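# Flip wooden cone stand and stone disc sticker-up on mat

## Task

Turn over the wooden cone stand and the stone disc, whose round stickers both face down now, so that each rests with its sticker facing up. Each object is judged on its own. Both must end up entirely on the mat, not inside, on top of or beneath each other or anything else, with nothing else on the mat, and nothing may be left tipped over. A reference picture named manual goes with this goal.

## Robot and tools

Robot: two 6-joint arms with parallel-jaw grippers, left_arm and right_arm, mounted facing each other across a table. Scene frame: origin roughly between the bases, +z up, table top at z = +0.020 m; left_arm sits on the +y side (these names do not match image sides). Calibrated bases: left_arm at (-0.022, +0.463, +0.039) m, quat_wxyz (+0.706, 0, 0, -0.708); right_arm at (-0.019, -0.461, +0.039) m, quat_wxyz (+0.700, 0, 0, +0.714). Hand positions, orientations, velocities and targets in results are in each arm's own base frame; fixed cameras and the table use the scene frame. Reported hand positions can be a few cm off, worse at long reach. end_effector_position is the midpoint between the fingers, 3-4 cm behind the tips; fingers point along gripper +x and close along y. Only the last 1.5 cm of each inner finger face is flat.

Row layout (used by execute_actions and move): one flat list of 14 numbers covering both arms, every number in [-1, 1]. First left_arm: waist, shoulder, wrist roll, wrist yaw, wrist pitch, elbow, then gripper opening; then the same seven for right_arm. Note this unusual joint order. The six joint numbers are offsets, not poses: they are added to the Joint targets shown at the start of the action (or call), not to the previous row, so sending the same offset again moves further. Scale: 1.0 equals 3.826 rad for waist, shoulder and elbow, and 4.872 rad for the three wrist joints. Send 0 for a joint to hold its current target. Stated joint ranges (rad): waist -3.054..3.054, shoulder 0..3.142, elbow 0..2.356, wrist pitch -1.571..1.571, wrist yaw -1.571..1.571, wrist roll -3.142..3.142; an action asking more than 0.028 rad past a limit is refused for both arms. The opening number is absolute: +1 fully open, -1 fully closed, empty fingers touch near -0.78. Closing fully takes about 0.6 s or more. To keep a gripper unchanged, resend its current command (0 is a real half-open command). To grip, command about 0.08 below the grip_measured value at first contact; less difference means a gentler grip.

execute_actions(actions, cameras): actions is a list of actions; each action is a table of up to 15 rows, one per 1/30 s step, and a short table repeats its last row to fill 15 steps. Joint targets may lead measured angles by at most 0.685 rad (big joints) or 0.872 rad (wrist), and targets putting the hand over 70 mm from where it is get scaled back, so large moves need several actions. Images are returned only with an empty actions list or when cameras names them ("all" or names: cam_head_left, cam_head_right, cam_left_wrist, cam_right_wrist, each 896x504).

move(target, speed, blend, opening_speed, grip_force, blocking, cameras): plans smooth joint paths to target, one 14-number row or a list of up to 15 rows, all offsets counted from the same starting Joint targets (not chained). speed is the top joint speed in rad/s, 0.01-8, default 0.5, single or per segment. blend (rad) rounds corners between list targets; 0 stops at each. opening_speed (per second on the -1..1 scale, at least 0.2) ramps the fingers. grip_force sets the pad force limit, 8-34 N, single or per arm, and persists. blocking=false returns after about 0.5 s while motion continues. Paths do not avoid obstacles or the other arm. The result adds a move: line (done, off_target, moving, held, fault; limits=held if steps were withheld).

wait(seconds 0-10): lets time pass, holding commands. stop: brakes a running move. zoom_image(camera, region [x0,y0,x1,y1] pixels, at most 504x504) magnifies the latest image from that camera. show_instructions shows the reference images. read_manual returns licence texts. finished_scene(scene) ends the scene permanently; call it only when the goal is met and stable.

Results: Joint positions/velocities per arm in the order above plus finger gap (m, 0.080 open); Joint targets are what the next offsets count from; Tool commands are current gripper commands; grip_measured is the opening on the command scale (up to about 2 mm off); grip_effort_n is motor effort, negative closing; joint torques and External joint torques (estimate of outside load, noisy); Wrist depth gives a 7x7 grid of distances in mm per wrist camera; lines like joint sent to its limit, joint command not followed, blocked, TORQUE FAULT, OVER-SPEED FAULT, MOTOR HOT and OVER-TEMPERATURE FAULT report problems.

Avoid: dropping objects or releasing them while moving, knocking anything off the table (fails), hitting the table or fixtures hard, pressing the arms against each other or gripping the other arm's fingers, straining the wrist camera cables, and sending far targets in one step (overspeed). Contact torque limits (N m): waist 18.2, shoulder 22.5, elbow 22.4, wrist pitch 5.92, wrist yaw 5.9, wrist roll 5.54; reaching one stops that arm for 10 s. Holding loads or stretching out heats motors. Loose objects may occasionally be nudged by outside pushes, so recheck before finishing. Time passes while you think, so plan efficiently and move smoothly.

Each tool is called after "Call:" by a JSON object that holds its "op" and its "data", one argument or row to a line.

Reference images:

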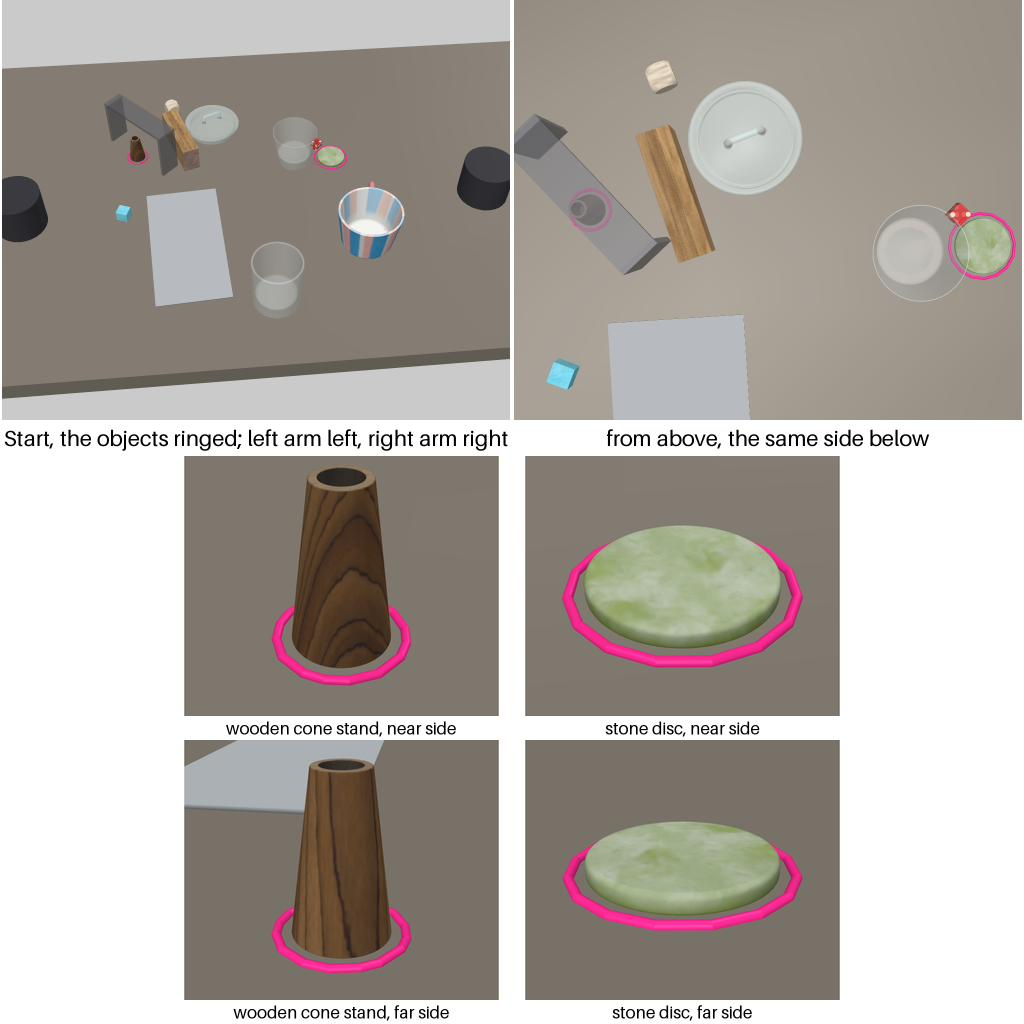

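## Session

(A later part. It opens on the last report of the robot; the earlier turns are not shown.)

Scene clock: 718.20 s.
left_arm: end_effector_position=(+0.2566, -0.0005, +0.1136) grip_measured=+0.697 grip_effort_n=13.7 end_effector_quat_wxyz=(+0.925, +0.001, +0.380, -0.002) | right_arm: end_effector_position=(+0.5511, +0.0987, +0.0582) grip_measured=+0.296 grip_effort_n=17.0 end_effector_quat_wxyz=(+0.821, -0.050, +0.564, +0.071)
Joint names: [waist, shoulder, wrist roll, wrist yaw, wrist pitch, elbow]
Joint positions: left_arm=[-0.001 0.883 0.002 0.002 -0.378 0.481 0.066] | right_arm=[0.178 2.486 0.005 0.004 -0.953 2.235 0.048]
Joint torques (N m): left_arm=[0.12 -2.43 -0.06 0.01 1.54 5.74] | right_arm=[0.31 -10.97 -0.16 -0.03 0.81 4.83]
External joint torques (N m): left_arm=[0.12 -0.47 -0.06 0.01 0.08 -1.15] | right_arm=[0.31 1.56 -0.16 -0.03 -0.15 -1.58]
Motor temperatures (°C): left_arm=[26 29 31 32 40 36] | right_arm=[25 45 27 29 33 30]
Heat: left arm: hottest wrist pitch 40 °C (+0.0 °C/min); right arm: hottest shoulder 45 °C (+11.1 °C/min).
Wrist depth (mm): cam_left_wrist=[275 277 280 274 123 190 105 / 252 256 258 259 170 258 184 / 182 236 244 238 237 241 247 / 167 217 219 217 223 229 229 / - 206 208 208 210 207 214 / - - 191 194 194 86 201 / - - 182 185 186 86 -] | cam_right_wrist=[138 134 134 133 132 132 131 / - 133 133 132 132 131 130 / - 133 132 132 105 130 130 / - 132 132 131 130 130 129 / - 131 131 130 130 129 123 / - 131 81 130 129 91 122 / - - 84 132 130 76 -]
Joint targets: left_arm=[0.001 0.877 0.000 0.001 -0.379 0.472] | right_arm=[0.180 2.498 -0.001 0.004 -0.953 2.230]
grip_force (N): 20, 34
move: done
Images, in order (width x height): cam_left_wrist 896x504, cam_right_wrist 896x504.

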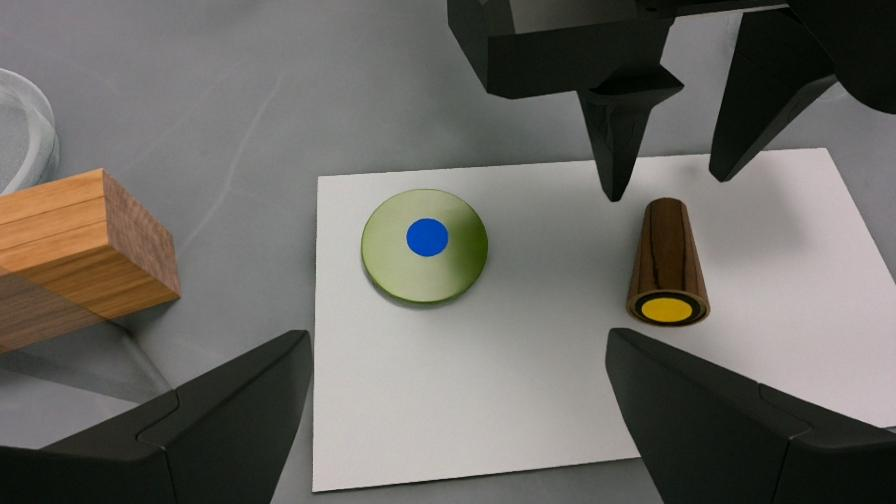

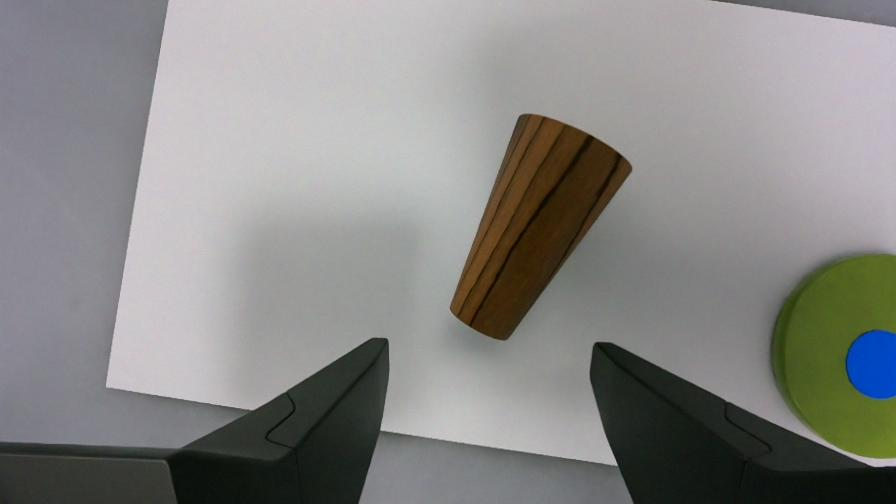

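Call:
{"op": "move", "data": {
  "target": [
    [0,0,0,0,0,0,0.7,0,-0.0803,0,0,-0.0153,-0.0609,0.3],
    [0,0,0,0,0,0,0.7,-0.052,-0.3116,0,0,0.3639,-0.4558,0.3],
    [-0.0742,0.2583,0.6425,0,-0.1807,0.2827,0.5,-0.052,-0.3116,0,0,0.3639,-0.4558,0.3]
  ],
  "speed": [0.4,1.2,1.4],
  "blend": [0.02,0.1,0],
  "cameras": ["cam_left_wrist","cam_head_left"]
}}

Scene clock: 743.50 s.
left_arm: end_effector_position=(+0.3329, -0.0963, +0.1217) grip_measured=+0.504 grip_effort_n=-18.8 end_effector_quat_wxyz=(-0.093, +0.703, -0.094, -0.699) | right_arm: end_effector_position=(+0.3825, -0.0064, +0.2197) grip_measured=+0.297 grip_effort_n=17.0 end_effector_quat_wxyz=(+1.000, +0.002, +0.002, -0.009)
Joint names: [waist, shoulder, wrist roll, wrist yaw, wrist pitch, elbow]
Joint positions: left_arm=[-0.281 1.854 3.126 0.001 -1.257 1.546 0.058] | right_arm=[-0.015 1.316 0.004 0.004 0.816 0.495 0.048]
Joint torques (N m): left_arm=[-0.18 -6.48 0.13 0.04 0.37 6.44] | right_arm=[-0.43 -5.86 -0.15 -0.04 1.73 4.38]
External joint torques (N m): left_arm=[-0.18 1.54 0.14 0.03 0.14 0.67] | right_arm=[-0.41 -1.53 -0.15 -0.05 0.03 -1.91]
Heat: left arm: hottest wrist pitch 39 °C (-1.0 °C/min); right arm: hottest shoulder 46 °C (+8.1 °C/min).
Wrist depth (mm): cam_left_wrist=[176 178 178 179 177 179 180 / 183 183 183 184 185 186 189 / 189 188 190 190 191 190 198 / 198 196 197 197 200 195 204 / - 205 205 210 207 214 215 / - 84 210 216 214 84 223 / - - 227 230 231 74 -] | cam_right_wrist=[1197 195 206 442 2172 1888 1285 / 168 164 237 491 - - 1174 / 177 172 250 2080 - - 1215 / 1410 284 263 567 - - 1292 / 1305 296 307 245 517 415 1158 / 1265 - 75 435 - 81 518 / - - 84 360 - 76 -]
Joint targets: left_arm=[-0.283 1.865 3.130 0.001 -1.260 1.553] | right_arm=[-0.019 1.305 -0.001 0.004 0.820 0.486]
grip_force (N): 20, 34
move: done
Images, in order (width x height): cam_head_left 896x504, cam_left_wrist 896x504.

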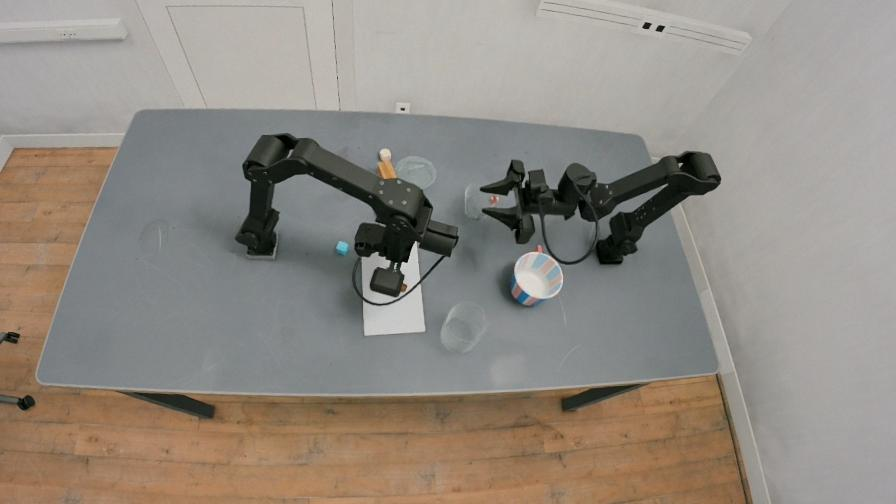

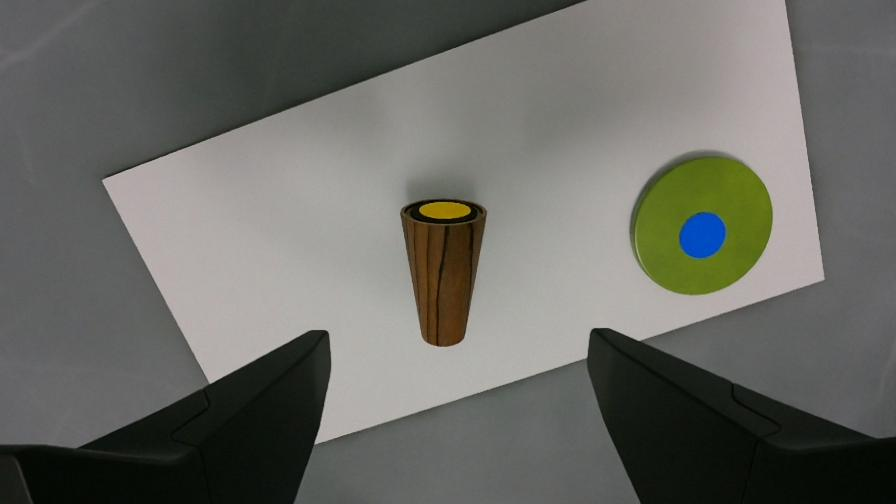

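Call:
{"op": "move", "data": {
  "target": [
    [-0.0038,0.0354,0,0,0.0721,-0.0561,0.5,0,0,0,0,0,0,0.3],
    [-0.0038,0.0354,0,0,0.0721,-0.0561,-0.3,0,0,0,0,0,0,0.3]
  ],
  "opening_speed": 0.6,
  "speed": 0.35,
  "cameras": ["cam_left_wrist"]
}}

Scene clock: 752.00 s.
left_arm: end_effector_position=(+0.3487, -0.1060, +0.0293) grip_measured=-0.290 grip_effort_n=-45.8 end_effector_quat_wxyz=(-0.098, +0.708, -0.100, -0.692) | right_arm: end_effector_position=(+0.3825, -0.0064, +0.2197) grip_measured=+0.297 grip_effort_n=17.0 end_effector_quat_wxyz=(+1.000, +0.002, +0.002, -0.009)
Joint names: [waist, shoulder, wrist roll, wrist yaw, wrist pitch, elbow]
Joint positions: left_arm=[-0.295 1.987 3.126 -0.001 -0.911 1.35 0.022] | right_arm=[-0.015 1.316 0.004 0.004 0.816 0.495 0.048]
Joint torques (N m): left_arm=[-0.2 -6.8 0.13 0.09 0.71 4.12] | right_arm=[-0.46 -5.78 -0.17 0.01 1.75 4.42]
External joint torques (N m): left_arm=[-0.2 1.75 0.13 0.08 0.39 -1.35] | right_arm=[-0.48 -1.36 -0.18 0.01 0 -1.98]
Heat: left arm: hottest wrist pitch 38 °C (-2.0 °C/min); right arm: hottest shoulder 43 °C (+3.0 °C/min).
Wrist depth (mm): cam_left_wrist=[- 90 90 92 92 93 93 / - 94 94 95 96 96 97 / - 98 98 98 99 100 100 / 101 101 102 78 102 105 101 / - 106 107 79 109 111 109 / - 111 78 88 72 114 117 / - - - 120 - - -] | cam_right_wrist=[1239 - 286 420 2611 1917 1233 / - 231 244 475 - - 1209 / - 237 232 558 - 1636 1252 / - 213 228 606 - - 1305 / - 185 264 593 - 415 1239 / - 186 75 433 - 81 480 / - - 84 344 95 76 -]
Joint targets: left_arm=[-0.298 2.001 3.130 0.001 -0.908 1.339] | right_arm=[-0.019 1.305 -0.001 0.004 0.820 0.486]
grip_force (N): 20, 34
move: done
Images, in order (width x height): cam_left_wrist 896x504.

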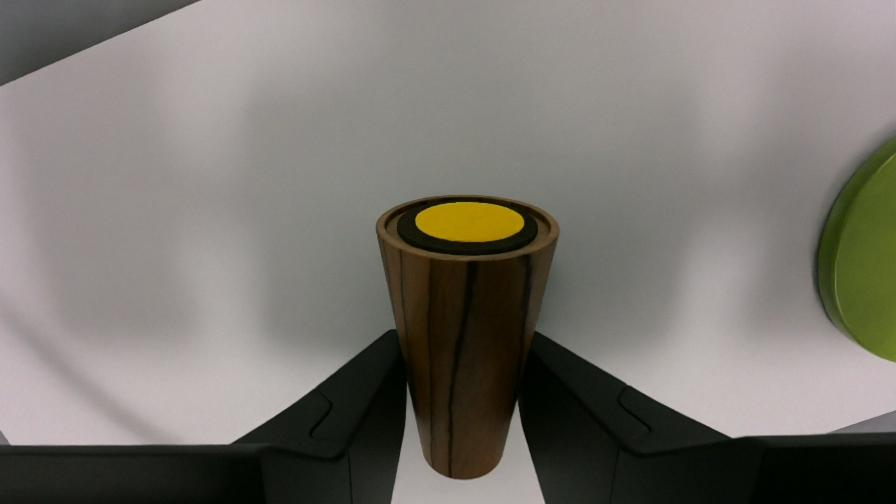

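Call:
{"op": "move", "data": {
  "target": [
    [0,0,0,0,0,0,0.1,0,0,0,0,0,0,0.3],
    [0.0008,-0.0091,0,0,0.0027,-0.0128,0.1,0,0,0,0,0,0,0.3],
    [0.0008,-0.0091,0,0,0.0027,-0.0128,-0.28,0,0,0,0,0,0,0.3]
  ],
  "opening_speed": 0.6,
  "speed": 0.15,
  "cameras": ["cam_left_wrist"]
}}

Scene clock: 762.17 s.
left_arm: end_effector_position=(+0.3420, -0.1044, +0.0285) grip_measured=-0.268 grip_effort_n=-53.3 end_effector_quat_wxyz=(-0.098, +0.710, -0.100, -0.690) | right_arm: end_effector_position=(+0.3825, -0.0064, +0.2197) grip_measured=+0.297 grip_effort_n=16.5 end_effector_quat_wxyz=(+1.000, +0.002, +0.002, -0.009)
Joint names: [waist, shoulder, wrist roll, wrist yaw, wrist pitch, elbow]
Joint positions: left_arm=[-0.296 1.96 3.126 -0.001 -0.89 1.308 0.023] | right_arm=[-0.015 1.316 0.004 0.004 0.816 0.495 0.048]
Joint torques (N m): left_arm=[0.14 -7.42 0.12 0.08 0.25 3.4] | right_arm=[-0.37 -5.62 -0.13 -0.05 1.74 4.32]
External joint torques (N m): left_arm=[0.19 0.91 0.12 0.07 -0.06 -1.99] | right_arm=[-0.35 -1.27 -0.13 -0.06 0.03 -1.94]
Heat: left arm: hottest wrist pitch 37 °C (-3.0 °C/min); right arm: hottest shoulder 41 °C (-1.0 °C/min).
Wrist depth (mm): cam_left_wrist=[- - 89 91 92 92 93 / - 93 94 94 95 95 96 / - 97 98 98 99 100 100 / 101 101 101 90 102 104 101 / 106 106 107 76 108 110 108 / - 111 78 88 72 114 117 / - - - 120 - - -] | cam_right_wrist=[1292 - 293 423 2294 1573 1246 / - - 253 475 - - 1096 / - 246 239 2191 - - 1233 / - 213 257 600 944 - 1233 / - 189 269 - - 415 1163 / - 196 75 308 - 81 - / - - 84 341 - 76 -]
Joint targets: left_arm=[-0.295 1.966 3.130 0.001 -0.895 1.290] | right_arm=[-0.019 1.305 -0.001 0.004 0.820 0.486]
grip_force (N): 20, 34
move: done
Images, in order (width x height): cam_left_wrist 896x504.

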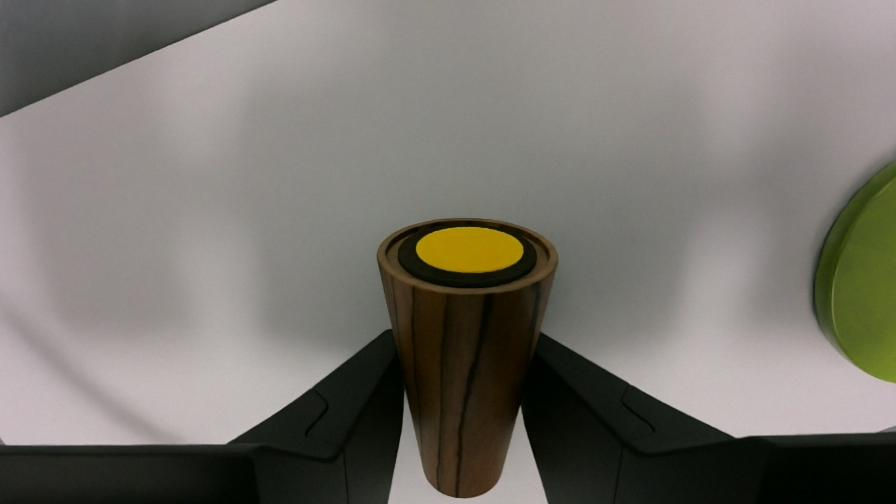

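Call:
{"op": "move", "data": {
  "target": [
    [0,-0.0264,0,0,-0.0748,0.0689,-0.28,-0.1568,0,0,0,0,0,0.3],
    [0.0614,0.1047,0,0,-0.1057,0.2394,-0.28,-0.1568,0,0,0,0,0,0.3],
    [0.0614,0.1096,0,0,-0.0519,0.1757,-0.28,-0.1568,0,0,0,0,0,0.3]
  ],
  "speed": [0.8,0.8,0.3],
  "blend": [0.05,0.03,0],
  "cameras": ["cam_left_wrist","cam_head_left"]
}}

Scene clock: 783.00 s.
left_arm: end_effector_position=(+0.4644, -0.0276, +0.0321) grip_measured=-0.269 grip_effort_n=-52.8 end_effector_quat_wxyz=(-0.016, +0.718, -0.016, -0.696) | right_arm: end_effector_position=(+0.3121, -0.2212, +0.2197) grip_measured=+0.297 grip_effort_n=16.5 end_effector_quat_wxyz=(+0.953, +0.002, +0.002, -0.304)
Joint names: [waist, shoulder, wrist roll, wrist yaw, wrist pitch, elbow]
Joint positions: left_arm=[-0.06 2.369 3.126 -0.001 -1.15 1.979 0.023] | right_arm=[-0.615 1.316 0.004 0.003 0.816 0.495 0.048]
Joint torques (N m): left_arm=[0 -9.36 0.12 0.1 0.67 3.87] | right_arm=[-0.34 -5.81 -0.18 -0.03 1.72 4.34]
External joint torques (N m): left_arm=[0.01 1.86 0.12 0.09 0.36 -1.84] | right_arm=[-0.35 -1.49 -0.18 -0.02 0.03 -1.91]
Motor temperatures (°C): left_arm=[26 34 31 32 36 35] | right_arm=[25 38 27 29 36 30]
Heat: left arm: hottest wrist pitch 36 °C (-4.0 °C/min); right arm: hottest shoulder 38 °C (-8.0 °C/min).
Wrist depth (mm): cam_left_wrist=[- 88 88 93 - 93 94 / 94 95 95 96 97 97 97 / - 99 99 100 101 101 102 / - 103 104 90 104 107 107 / - 107 108 77 109 112 112 / - 112 78 87 72 116 118 / - - - 91 - - -] | cam_right_wrist=[1831 2028 2697 1470 1096 858 - / - 1979 - 1478 1147 896 730 / 1658 2191 - 1669 1174 1023 - / 1778 - - 1573 1191 883 - / 488 404 - 1435 1356 - - / 320 - 75 - - 81 - / - - 75 - 338 76 -]
Joint targets: left_arm=[-0.060 2.385 3.130 0.001 -1.148 1.962] | right_arm=[-0.619 1.305 -0.001 0.004 0.820 0.486]
grip_force (N): 20, 34
move: done
Images, in order (width x height): cam_head_left 896x504, cam_left_wrist 896x504.

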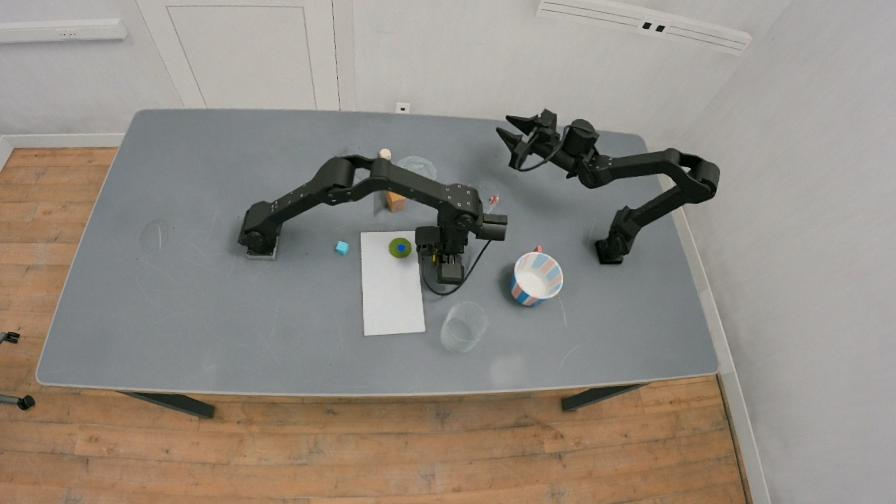

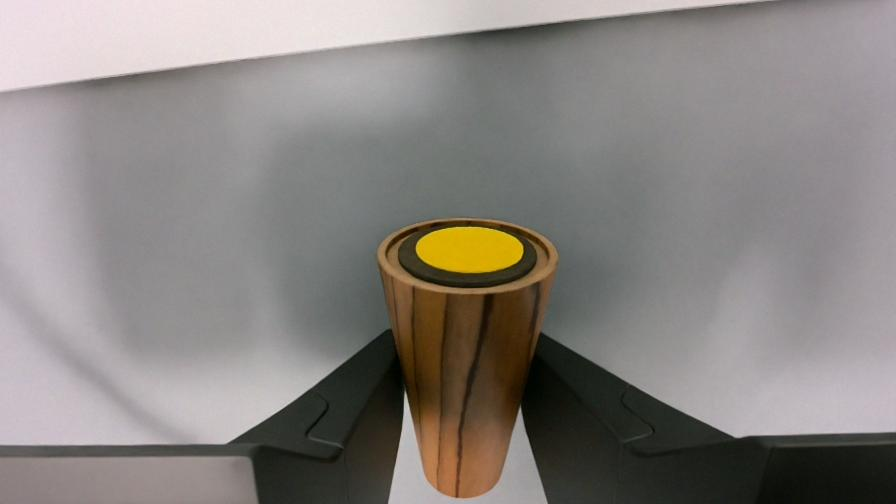

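Call:
{"op": "move", "data": {
  "target": [
    [0,0,0,0,0.0045,-0.0058,-0.28,0,0,0,0,0,0,0.3],
    [0,0,0,0,0.0045,-0.0058,0.2,0,0,0,0,0,0,0.3]
  ],
  "speed": 0.1,
  "opening_speed": 0.5,
  "cameras": ["cam_left_wrist"]
}}

Scene clock: 788.37 s.
left_arm: end_effector_position=(+0.4633, -0.0343, +0.0306) grip_measured=+0.195 grip_effort_n=17.9 end_effector_quat_wxyz=(-0.017, +0.719, -0.023, -0.694) | right_arm: end_effector_position=(+0.3121, -0.2212, +0.2197) grip_measured=+0.297 grip_effort_n=16.5 end_effector_quat_wxyz=(+0.953, +0.002, +0.002, -0.304)
Joint names: [waist, shoulder, wrist roll, wrist yaw, wrist pitch, elbow]
Joint positions: left_arm=[-0.072 2.362 3.126 0.006 -1.133 1.96 0.044] | right_arm=[-0.615 1.316 0.004 0.003 0.816 0.495 0.048]
Joint torques (N m): left_arm=[1 -8.42 0.13 -0.13 0.99 3.54] | right_arm=[-0.38 -5.73 -0.13 -0.03 1.71 4.35]
External joint torques (N m): left_arm=[1.07 2.93 0.13 -0.14 0.7 -2.22] | right_arm=[-0.38 -1.34 -0.13 -0.03 -0.02 -1.97]
Heat: left arm: hottest wrist pitch 36 °C (-4.0 °C/min); right arm: hottest shoulder 37 °C (-10.1 °C/min).
Wrist depth (mm): cam_left_wrist=[- 87 88 92 93 92 93 / - 95 95 95 97 97 96 / - 99 99 99 100 101 101 / - 103 104 95 100 106 106 / - 108 108 80 80 111 111 / - 112 84 113 84 114 117 / - - 119 120 90 72 -] | cam_right_wrist=[- 1778 - 1487 1081 864 718 / - 2172 1995 1319 1152 896 748 / 1753 2134 - 1553 1169 951 - / 1932 777 937 1647 1209 966 765 / - 407 - 1444 1259 - 802 / 324 - 75 - - 81 824 / - - 75 - - 76 -]
Joint targets: left_arm=[-0.060 2.385 3.130 0.001 -1.126 1.940] | right_arm=[-0.619 1.305 -0.001 0.004 0.820 0.486]
grip_force (N): 20, 34
move: done
Images, in order (width x height): cam_left_wrist 896x504.

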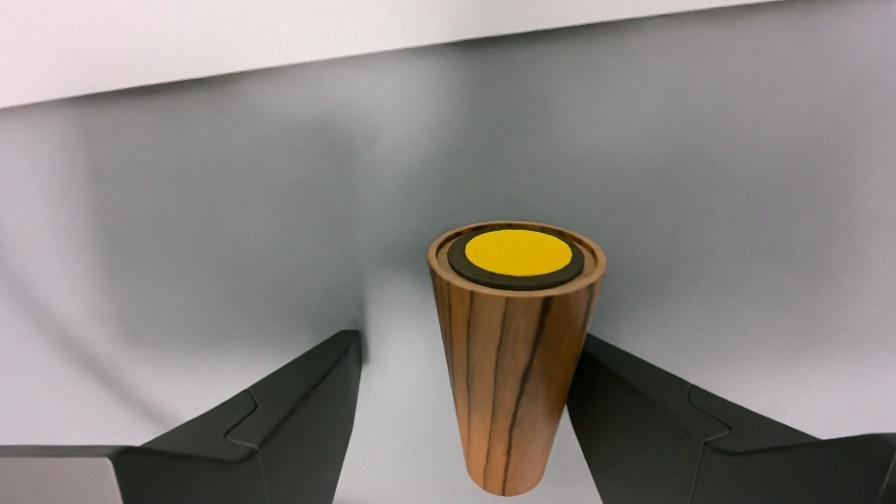

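Call:
{"op": "move", "data": {
  "target": [
    [0,0,0,0,-0.009,0.0116,0.2,0,0,0,0,0,0,0.3],
    [0,0,0,0,-0.009,0.0116,0.6,0,0,0,0,0,0,0.3],
    [0,-0.0048,0,0,-0.0583,0.0696,0.6,0,0,0,0,0,0,0.3]
  ],
  "speed": [0.2,0.2,0.4],
  "opening_speed": 0.6,
  "cameras": ["cam_left_wrist"]
}}

Scene clock: 794.60 s.
left_arm: end_effector_position=(+0.4583, -0.0280, +0.0862) grip_measured=+0.597 grip_effort_n=15.1 end_effector_quat_wxyz=(-0.016, +0.704, -0.017, -0.710) | right_arm: end_effector_position=(+0.3121, -0.2212, +0.2197) grip_measured=+0.297 grip_effort_n=16.5 end_effector_quat_wxyz=(+0.953, +0.002, +0.002, -0.304)
Joint names: [waist, shoulder, wrist roll, wrist yaw, wrist pitch, elbow]
Joint positions: left_arm=[-0.061 2.371 3.127 0.001 -1.407 2.199 0.062] | right_arm=[-0.615 1.316 0.004 0.003 0.816 0.495 0.048]
Joint torques (N m): left_arm=[0.08 -11.43 0.11 0.03 0.35 6.36] | right_arm=[-0.46 -5.7 -0.13 -0.01 1.74 4.37]
External joint torques (N m): left_arm=[0.19 -0.2 0.11 0.01 0.12 0.68] | right_arm=[-0.45 -1.39 -0.13 -0.01 0.04 -1.89]
Heat: left arm: hottest shoulder 38 °C (+9.1 °C/min); right arm: hottest shoulder 37 °C (-10.1 °C/min).
Wrist depth (mm): cam_left_wrist=[- 138 139 140 141 143 146 / - 143 147 148 150 150 152 / 150 151 153 153 155 156 157 / 156 156 157 137 159 162 162 / 161 162 163 166 166 168 169 / 167 84 171 173 172 82 175 / - - 178 179 182 - -] | cam_right_wrist=[1778 2098 - 1524 1086 906 - / - 2211 - 1419 1131 912 689 / 1728 2172 2294 1553 1186 970 748 / 1741 2337 782 1524 1209 1105 760 / - 434 597 1553 1265 1044 - / 314 - 75 - - 81 765 / - - 75 - - 76 -]
Joint targets: left_arm=[-0.060 2.367 3.130 0.001 -1.410 2.206] | right_arm=[-0.619 1.305 -0.001 0.004 0.820 0.486]
grip_force (N): 20, 34
move: done
Images, in order (width x height): cam_left_wrist 896x504.

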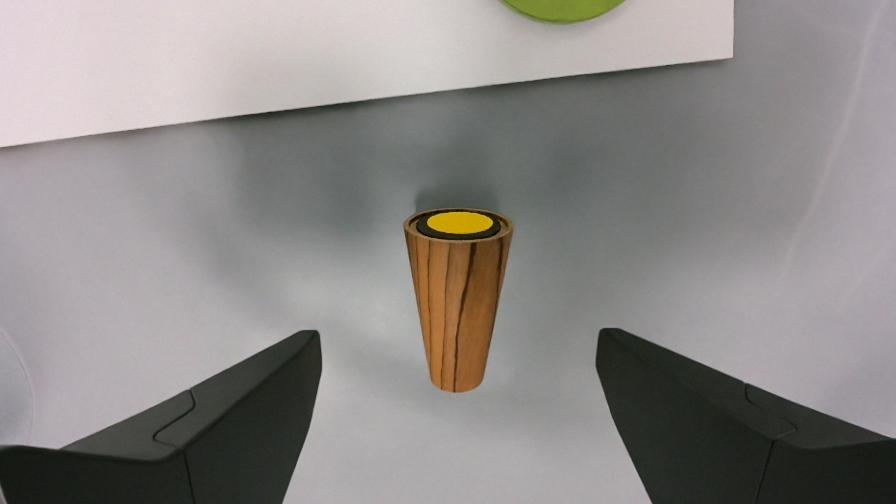

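Call:
{"op": "move", "data": {
  "target": [
    [0,-0.1312,0,0,0.0309,-0.1705,0.6,0,0,0,0,0,0,0.3],
    [0.0157,-0.3894,-0.6425,0,0.2116,-0.4532,0.6,0.1785,0,0,0,0,0,0.3],
    [0.0157,-0.3894,-0.6425,0,0.2116,-0.4532,0.6,0.1785,0.2931,0,0,-0.4631,0.4719,0.4]
  ],
  "speed": [0.8,1.3,1.3],
  "blend": [0.1,0,0],
  "cameras": ["cam_right_wrist","cam_left_wrist"]
}}

Scene clock: 811.47 s.
left_arm: end_effector_position=(+0.2559, -0.0007, +0.1131) grip_measured=+0.597 grip_effort_n=12.3 end_effector_quat_wxyz=(+0.924, +0.001, +0.382, -0.002) | right_arm: end_effector_position=(+0.4681, +0.0279, +0.0899) grip_measured=+0.396 grip_effort_n=17.0 end_effector_quat_wxyz=(+0.710, -0.021, +0.704, +0.019)
Joint names: [waist, shoulder, wrist roll, wrist yaw, wrist pitch, elbow]
Joint positions: left_arm=[-0.002 0.883 0.002 0.001 -0.382 0.482 0.062] | right_arm=[0.061 2.41 0.004 0.004 -1.434 2.281 0.053]
Joint torques (N m): left_arm=[0.25 -2.44 -0.06 0.04 1.81 5.74] | right_arm=[0.3 -9.4 -0.12 -0.04 0.17 5.69]
External joint torques (N m): left_arm=[0.26 -0.49 -0.06 0.03 0.35 -1.11] | right_arm=[0.32 1.99 -0.12 -0.04 -0.17 0]
Motor temperatures (°C): left_arm=[26 41 31 32 36 36] | right_arm=[25 36 27 29 36 30]
Heat: left arm: hottest shoulder 41 °C (+11.1 °C/min); right arm: hottest shoulder 36 °C (-7.1 °C/min).
Wrist depth (mm): cam_left_wrist=[- 276 - 282 285 286 287 / 252 251 251 257 262 265 270 / 177 236 237 236 239 244 245 / 165 217 219 217 222 223 229 / - 208 205 206 210 210 213 / - - 190 193 193 82 202 / - - 182 183 186 - -] | cam_right_wrist=[139 138 137 137 136 135 136 / - - - 146 - - - / - 157 - - 152 - - / - - - 134 - - 159 / - - 171 147 - - - / - - 80 - 101 - 179 / - - 67 - - - -]
Joint targets: left_arm=[0.000 0.877 0.000 0.001 -0.379 0.472] | right_arm=[0.064 2.427 -0.001 0.004 -1.437 2.292]
grip_force (N): 20, 34
move: done
Images, in order (width x height): cam_left_wrist 896x504, cam_right_wrist 896x504.

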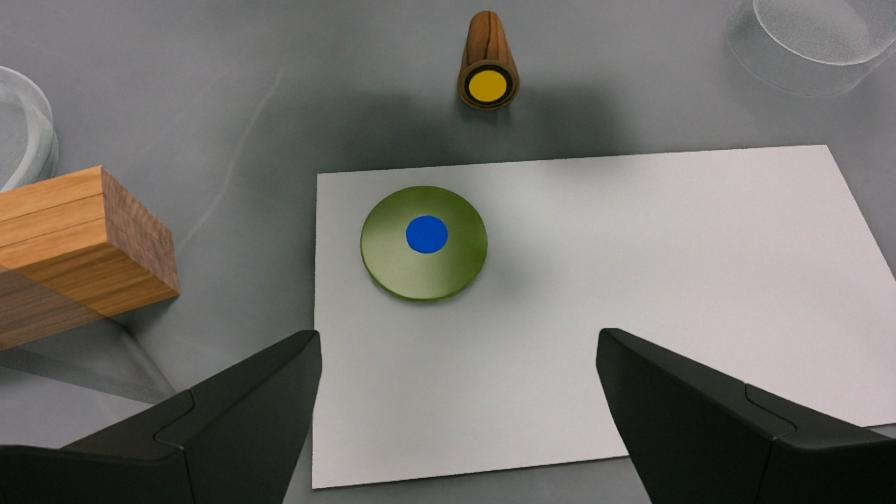

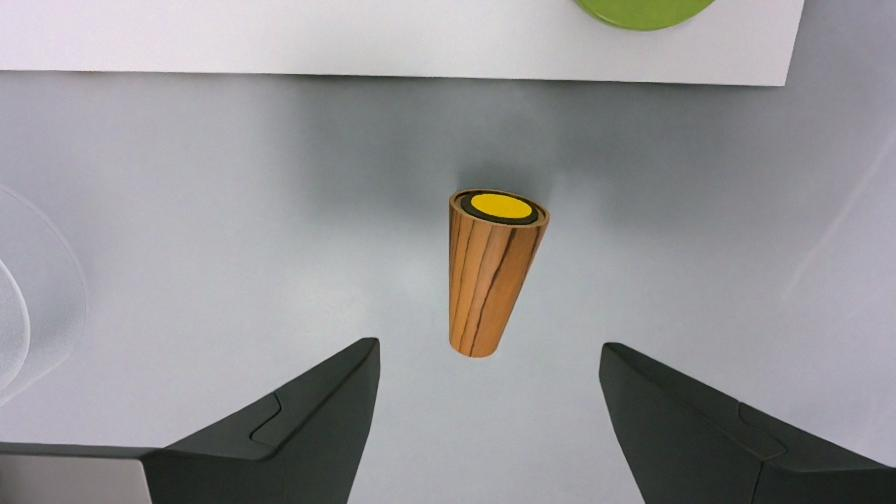

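Call:
{"op": "move", "data": {
  "target": [
    [0,0,0,0,0,0,0.6,-0.0018,0.0088,0.0308,0,0.0426,-0.0452,0.4],
    [0,0,0,0,0,0,0.6,-0.0018,0.0088,0.0308,0,0.0426,-0.0452,-0.4]
  ],
  "speed": 0.3,
  "opening_speed": 0.6,
  "cameras": ["cam_right_wrist"]
}}

Scene clock: 824.23 s.
left_arm: end_effector_position=(+0.2559, -0.0007, +0.1131) grip_measured=+0.597 grip_effort_n=12.3 end_effector_quat_wxyz=(+0.924, +0.001, +0.382, -0.002) | right_arm: end_effector_position=(+0.4776, +0.0283, +0.0345) grip_measured=-0.244 grip_effort_n=-83.5 end_effector_quat_wxyz=(+0.713, +0.029, +0.699, -0.030)
Joint names: [waist, shoulder, wrist roll, wrist yaw, wrist pitch, elbow]
Joint positions: left_arm=[-0.002 0.883 0.002 0.001 -0.382 0.482 0.062] | right_arm=[0.06 2.446 0.143 0.004 -1.232 2.127 0.024]
Joint torques (N m): left_arm=[0.25 -2.44 -0.06 0.03 1.8 5.75] | right_arm=[-0.42 -9.91 0.21 0.03 0.53 4.04]
External joint torques (N m): left_arm=[0.26 -0.48 -0.06 0.03 0.34 -1.14] | right_arm=[-0.32 1.76 0.21 0.01 0.15 -1.74]
Motor temperatures (°C): left_arm=[26 36 31 32 37 36] | right_arm=[25 38 27 29 34 31]
Heat: left arm: hottest wrist pitch 37 °C (+0.0 °C/min); right arm: hottest shoulder 38 °C (-2.0 °C/min).
Wrist depth (mm): cam_left_wrist=[273 274 277 154 147 287 284 / 251 254 260 256 264 265 268 / 178 238 234 236 241 243 245 / 165 214 218 217 223 224 227 / 178 205 206 206 209 211 213 / - - 188 195 193 82 201 / - - 181 184 185 - -] | cam_right_wrist=[88 88 88 87 87 86 86 / - 92 91 - 94 93 93 / - - - 99 98 - 97 / - 106 - - 104 103 - / - - 109 87 107 108 - / - - - 87 85 - 115 / - - - 95 78 - -]
Joint targets: left_arm=[0.000 0.877 0.000 0.001 -0.379 0.472] | right_arm=[0.057 2.461 0.150 0.004 -1.229 2.119]
grip_force (N): 20, 34
move: done
Images, in order (width x height): cam_right_wrist 896x504.

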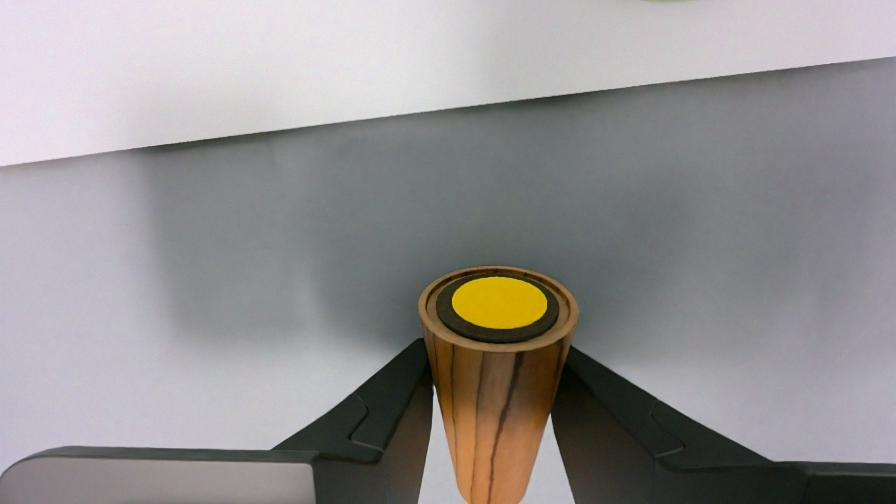

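Call:
{"op": "move", "data": {
  "target": [
    [0,0,0,0,0,0,0.6,0,-0.0476,0,0,-0.0571,0.0251,-0.4],
    [0,0,0,0,0,0,0.6,0.0321,-0.1009,-0.0308,0,0.4569,-0.293,-0.4],
    [0,0,0,0,0,0,0.6,0.0321,-0.0314,-0.0308,0,0.5124,-0.2942,-0.4]
  ],
  "speed": [0.4,0.8,0.4],
  "blend": [0.05,0.05,0],
  "cameras": ["cam_right_wrist","cam_left_wrist"]
}}

Call:
{"op": "zoom_image", "data": {
  "camera": "cam_left_wrist",
  "region": [560, 40, 860, 280]
}}

Scene clock: 848.47 s.
left_arm: end_effector_position=(+0.2559, -0.0007, +0.1131) grip_measured=+0.597 grip_effort_n=11.9 end_effector_quat_wxyz=(+0.924, +0.001, +0.382, -0.002) | right_arm: end_effector_position=(+0.5392, +0.0893, +0.1140) grip_measured=-0.244 grip_effort_n=-83.5 end_effector_quat_wxyz=(+0.996, +0.004, -0.028, +0.081)
Joint names: [waist, shoulder, wrist roll, wrist yaw, wrist pitch, elbow]
Joint positions: left_arm=[-0.002 0.883 0.002 0.001 -0.382 0.482 0.062] | right_arm=[0.165 2.248 0.003 0.004 1.263 1.041 0.024]
Joint torques (N m): left_arm=[0.04 -1.82 0.02 0.04 1.63 6.73] | right_arm=[0.18 -8.02 0 0.01 1.48 3.22]
External joint torques (N m): left_arm=[0.04 0.15 0.02 0.03 0.17 -0.16] | right_arm=[0.21 1.64 -0.01 0 -0.21 -1.63]
Motor temperatures (°C): left_arm=[26 32 31 32 38 36] | right_arm=[25 43 27 29 33 30]
Heat: left arm: hottest wrist pitch 38 °C (+2.0 °C/min); right arm: hottest shoulder 43 °C (+6.1 °C/min).
Wrist depth (mm): cam_left_wrist=[274 277 280 284 287 138 285 / 252 254 256 253 262 263 272 / 178 236 234 235 241 241 246 / 165 217 218 215 222 226 228 / 172 206 206 206 209 210 213 / - - 190 194 193 82 - / - - 181 182 185 - -] | cam_right_wrist=[- 1246 2012 - 502 174 148 / 1018 1191 1778 - 201 195 186 / - - 1902 2062 198 207 196 / - - - - 212 - 181 / 930 - 457 87 87 - 171 / - - - 87 85 - - / - - - 95 78 - -]
Joint targets: left_arm=[-0.002 0.883 0.002 0.001 -0.382 0.482] | right_arm=[0.167 2.262 0.003 0.004 1.263 1.034]
blocked (right_arm)
grip_force (N): 20, 34
move: off_target (right_arm); right_arm: the shoulder is farthest, 0.093 rad from its target
Images, in order (width x height): cam_left_wrist 896x504, cam_right_wrist 896x504.

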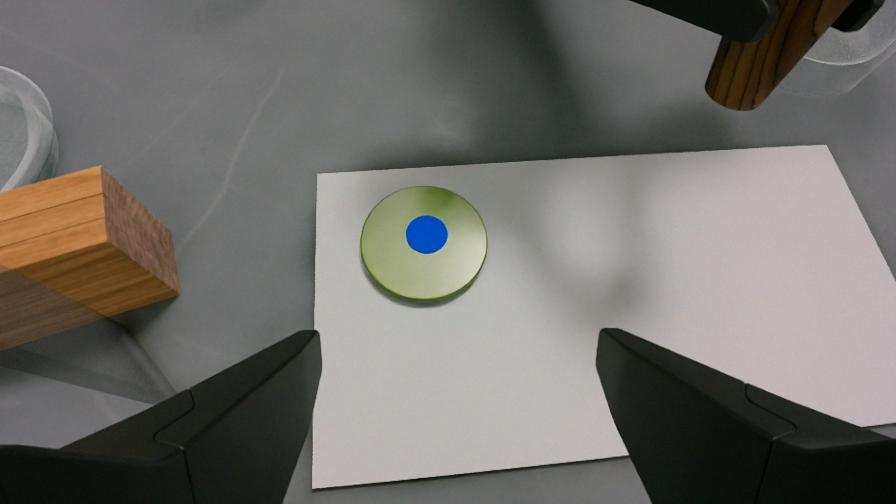

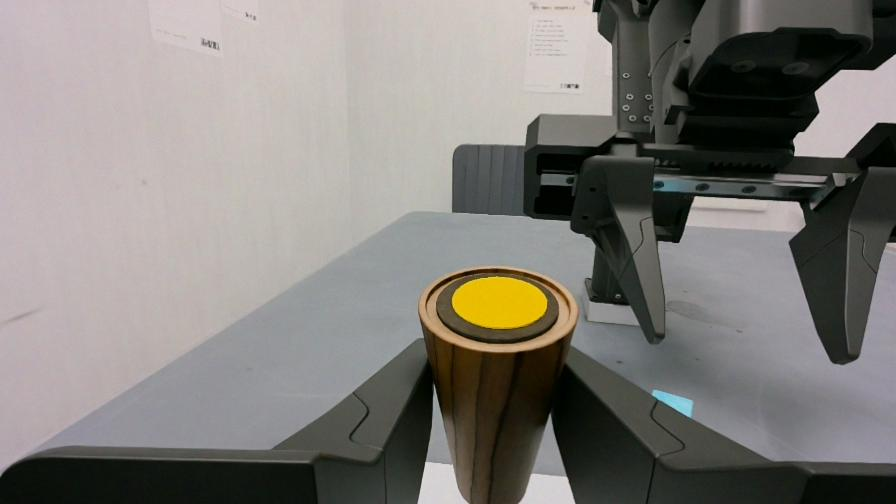

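Scaled by 1.680 from the camera's 896x504 image, which has a finer 1280x720 frame.

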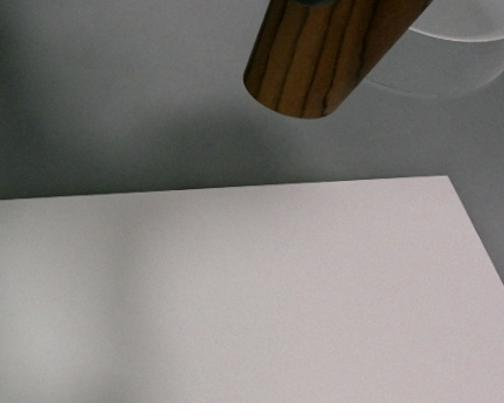

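Call:
{"op": "wait", "data": {
  "seconds": 0.1,
  "cameras": ["cam_head_left","cam_head_right"]
}}

Call:
{"op": "zoom_image", "data": {
  "camera": "cam_head_left",
  "region": [360, 200, 660, 370]
}}

Scene clock: 853.50 s.
left_arm: end_effector_position=(+0.2559, -0.0007, +0.1131) grip_measured=+0.597 grip_effort_n=11.9 end_effector_quat_wxyz=(+0.924, +0.001, +0.382, -0.002) | right_arm: end_effector_position=(+0.5392, +0.0893, +0.1142) grip_measured=-0.244 grip_effort_n=-83.5 end_effector_quat_wxyz=(+0.996, +0.004, -0.028, +0.081)
Joint names: [waist, shoulder, wrist roll, wrist yaw, wrist pitch, elbow]
Joint positions: left_arm=[-0.002 0.883 0.002 0.001 -0.382 0.482 0.062] | right_arm=[0.165 2.248 0.003 0.004 1.263 1.041 0.024]
Joint torques (N m): left_arm=[0.03 -1.84 0.01 0.05 1.62 6.76] | right_arm=[0.14 -7.98 0.03 0.01 1.49 3.19]
External joint torques (N m): left_arm=[0.01 0.15 0.01 0.05 0.16 -0.14] | right_arm=[0.2 1.66 0.03 0.01 -0.2 -1.66]
Heat: left arm: hottest wrist pitch 39 °C (+3.0 °C/min); right arm: hottest shoulder 42 °C (+5.0 °C/min).
Wrist depth (mm): cam_left_wrist=[274 270 279 282 286 131 128 / 253 254 258 259 263 264 265 / 178 236 240 237 241 243 247 / 165 216 219 215 223 226 227 / 184 206 205 206 209 210 212 / - - 191 194 193 82 202 / - - 182 183 186 - -] | cam_right_wrist=[- 1285 - 2406 2098 173 148 / - - - - 431 195 186 / - - 1873 1917 199 206 196 / 1040 1265 - - 212 191 178 / - - 414 87 196 - 171 / - - - 87 86 328 - / - - - 95 78 - -]
Joint targets: left_arm=[-0.002 0.883 0.002 0.001 -0.382 0.482] | right_arm=[0.167 2.261 0.003 0.004 1.263 1.034]
Tool commands: left_gripper/opening=+0.6 right_gripper/opening=-0.4
grip_force (N): 20, 34
wait: 0.10 s; at rest from the start
Images, in order (width x height): cam_head_left 896x504, cam_head_right 896x504.

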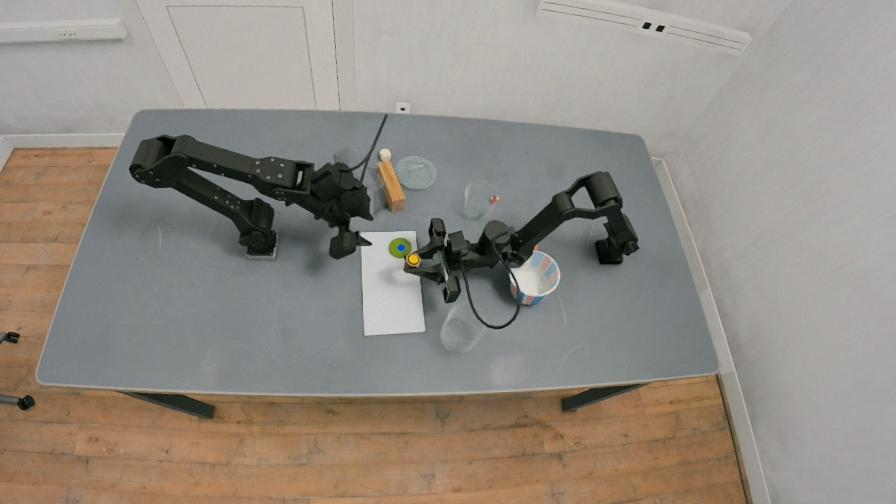

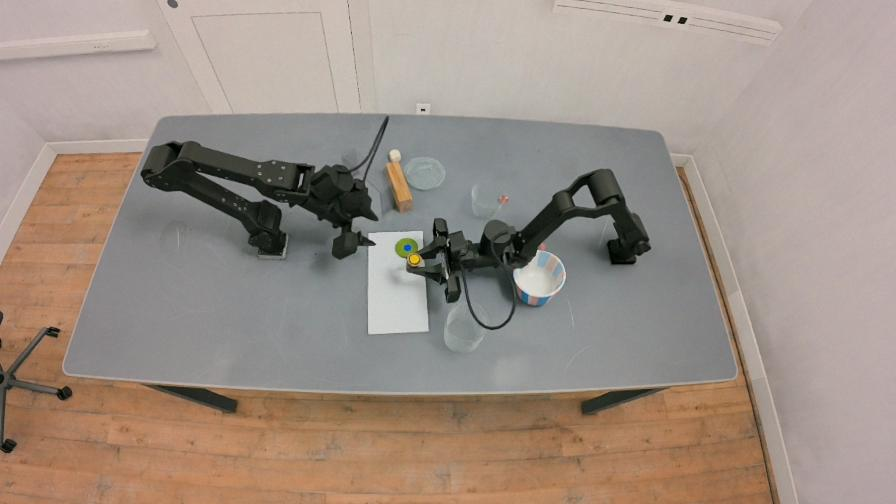

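Scaled by 1.680 from the camera's 896x504 image, which has a finer 1280x720 frame.

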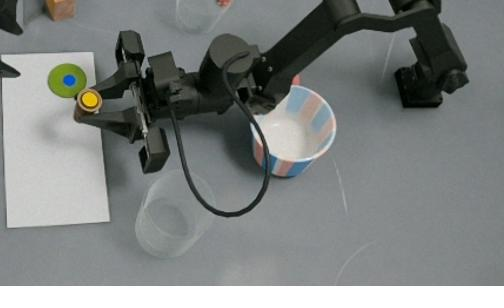

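Call:
{"op": "move", "data": {
  "target": [0,0,0,0,0,0,0.6,0.0034,-0.0489,0,0,-0.0546,-0.0094,-0.4],
  "cameras": ["cam_head_left","cam_left_wrist"]
}}

Scene clock: 875.97 s.
left_arm: end_effector_position=(+0.2559, -0.0007, +0.1131) grip_measured=+0.597 grip_effort_n=12.3 end_effector_quat_wxyz=(+0.924, +0.001, +0.382, -0.002) | right_arm: end_effector_position=(+0.5276, +0.0936, +0.1256) grip_measured=-0.244 grip_effort_n=-83.5 end_effector_quat_wxyz=(+0.995, -0.002, +0.043, +0.086)
Joint names: [waist, shoulder, wrist roll, wrist yaw, wrist pitch, elbow]
Joint positions: left_arm=[-0.002 0.883 0.002 0.001 -0.382 0.482 0.062] | right_arm=[0.177 2.089 0.003 0.004 0.998 1.005 0.024]
Joint torques (N m): left_arm=[0.03 -1.83 0.02 0.04 1.63 6.74] | right_arm=[0.31 -10.83 -0.02 -0.05 1.45 3.67]
External joint torques (N m): left_arm=[0.02 0.13 0.02 0.05 0.15 -0.2] | right_arm=[0.23 -1.62 -0.02 -0.04 -0.28 -1.71]
Heat: left arm: hottest wrist pitch 39 °C (+3.0 °C/min); right arm: hottest shoulder 40 °C (+3.0 °C/min).
Wrist depth (mm): cam_left_wrist=[270 276 278 282 - 278 290 / 253 249 256 258 262 266 270 / 171 235 237 236 245 243 247 / 166 217 220 216 222 225 227 / - 206 206 207 209 210 212 / - - 108 194 194 82 201 / - - 182 184 184 - -] | cam_right_wrist=[- 1163 - - 2252 189 163 / - - 1859 2272 196 203 192 / - - 1647 672 221 193 192 / - - 494 506 441 192 179 / - - - 87 87 347 - / 948 256 - 87 86 - - / - - - 95 78 - -]
Joint targets: left_arm=[-0.002 0.883 0.002 0.001 -0.382 0.482] | right_arm=[0.180 2.074 0.003 0.004 0.997 0.998]
grip_force (N): 20, 34
move: done
Images, in order (width x height): cam_head_left 896x504, cam_left_wrist 896x504.

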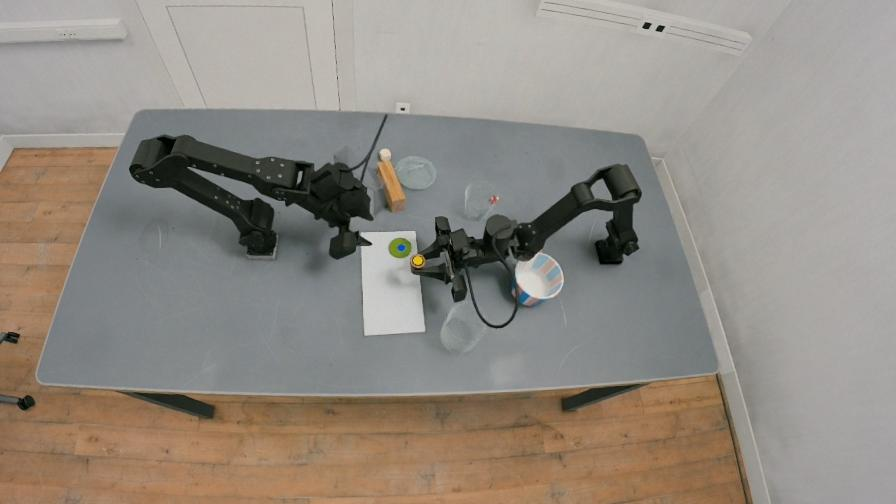

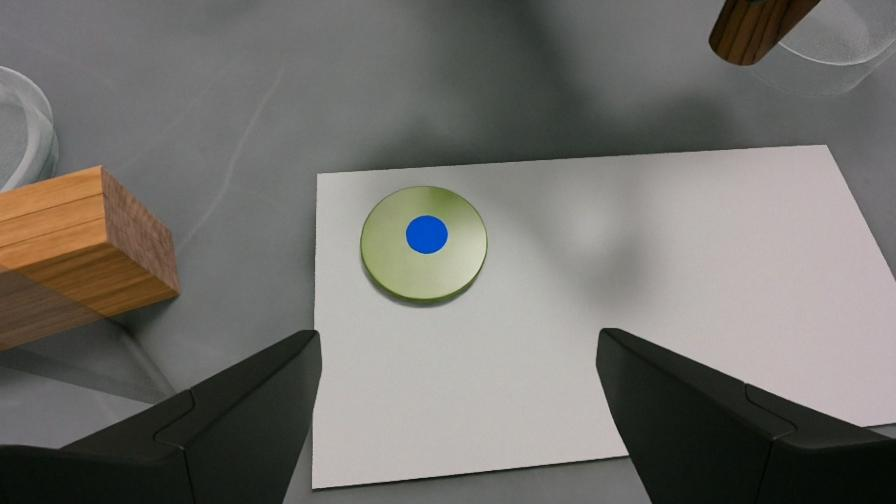

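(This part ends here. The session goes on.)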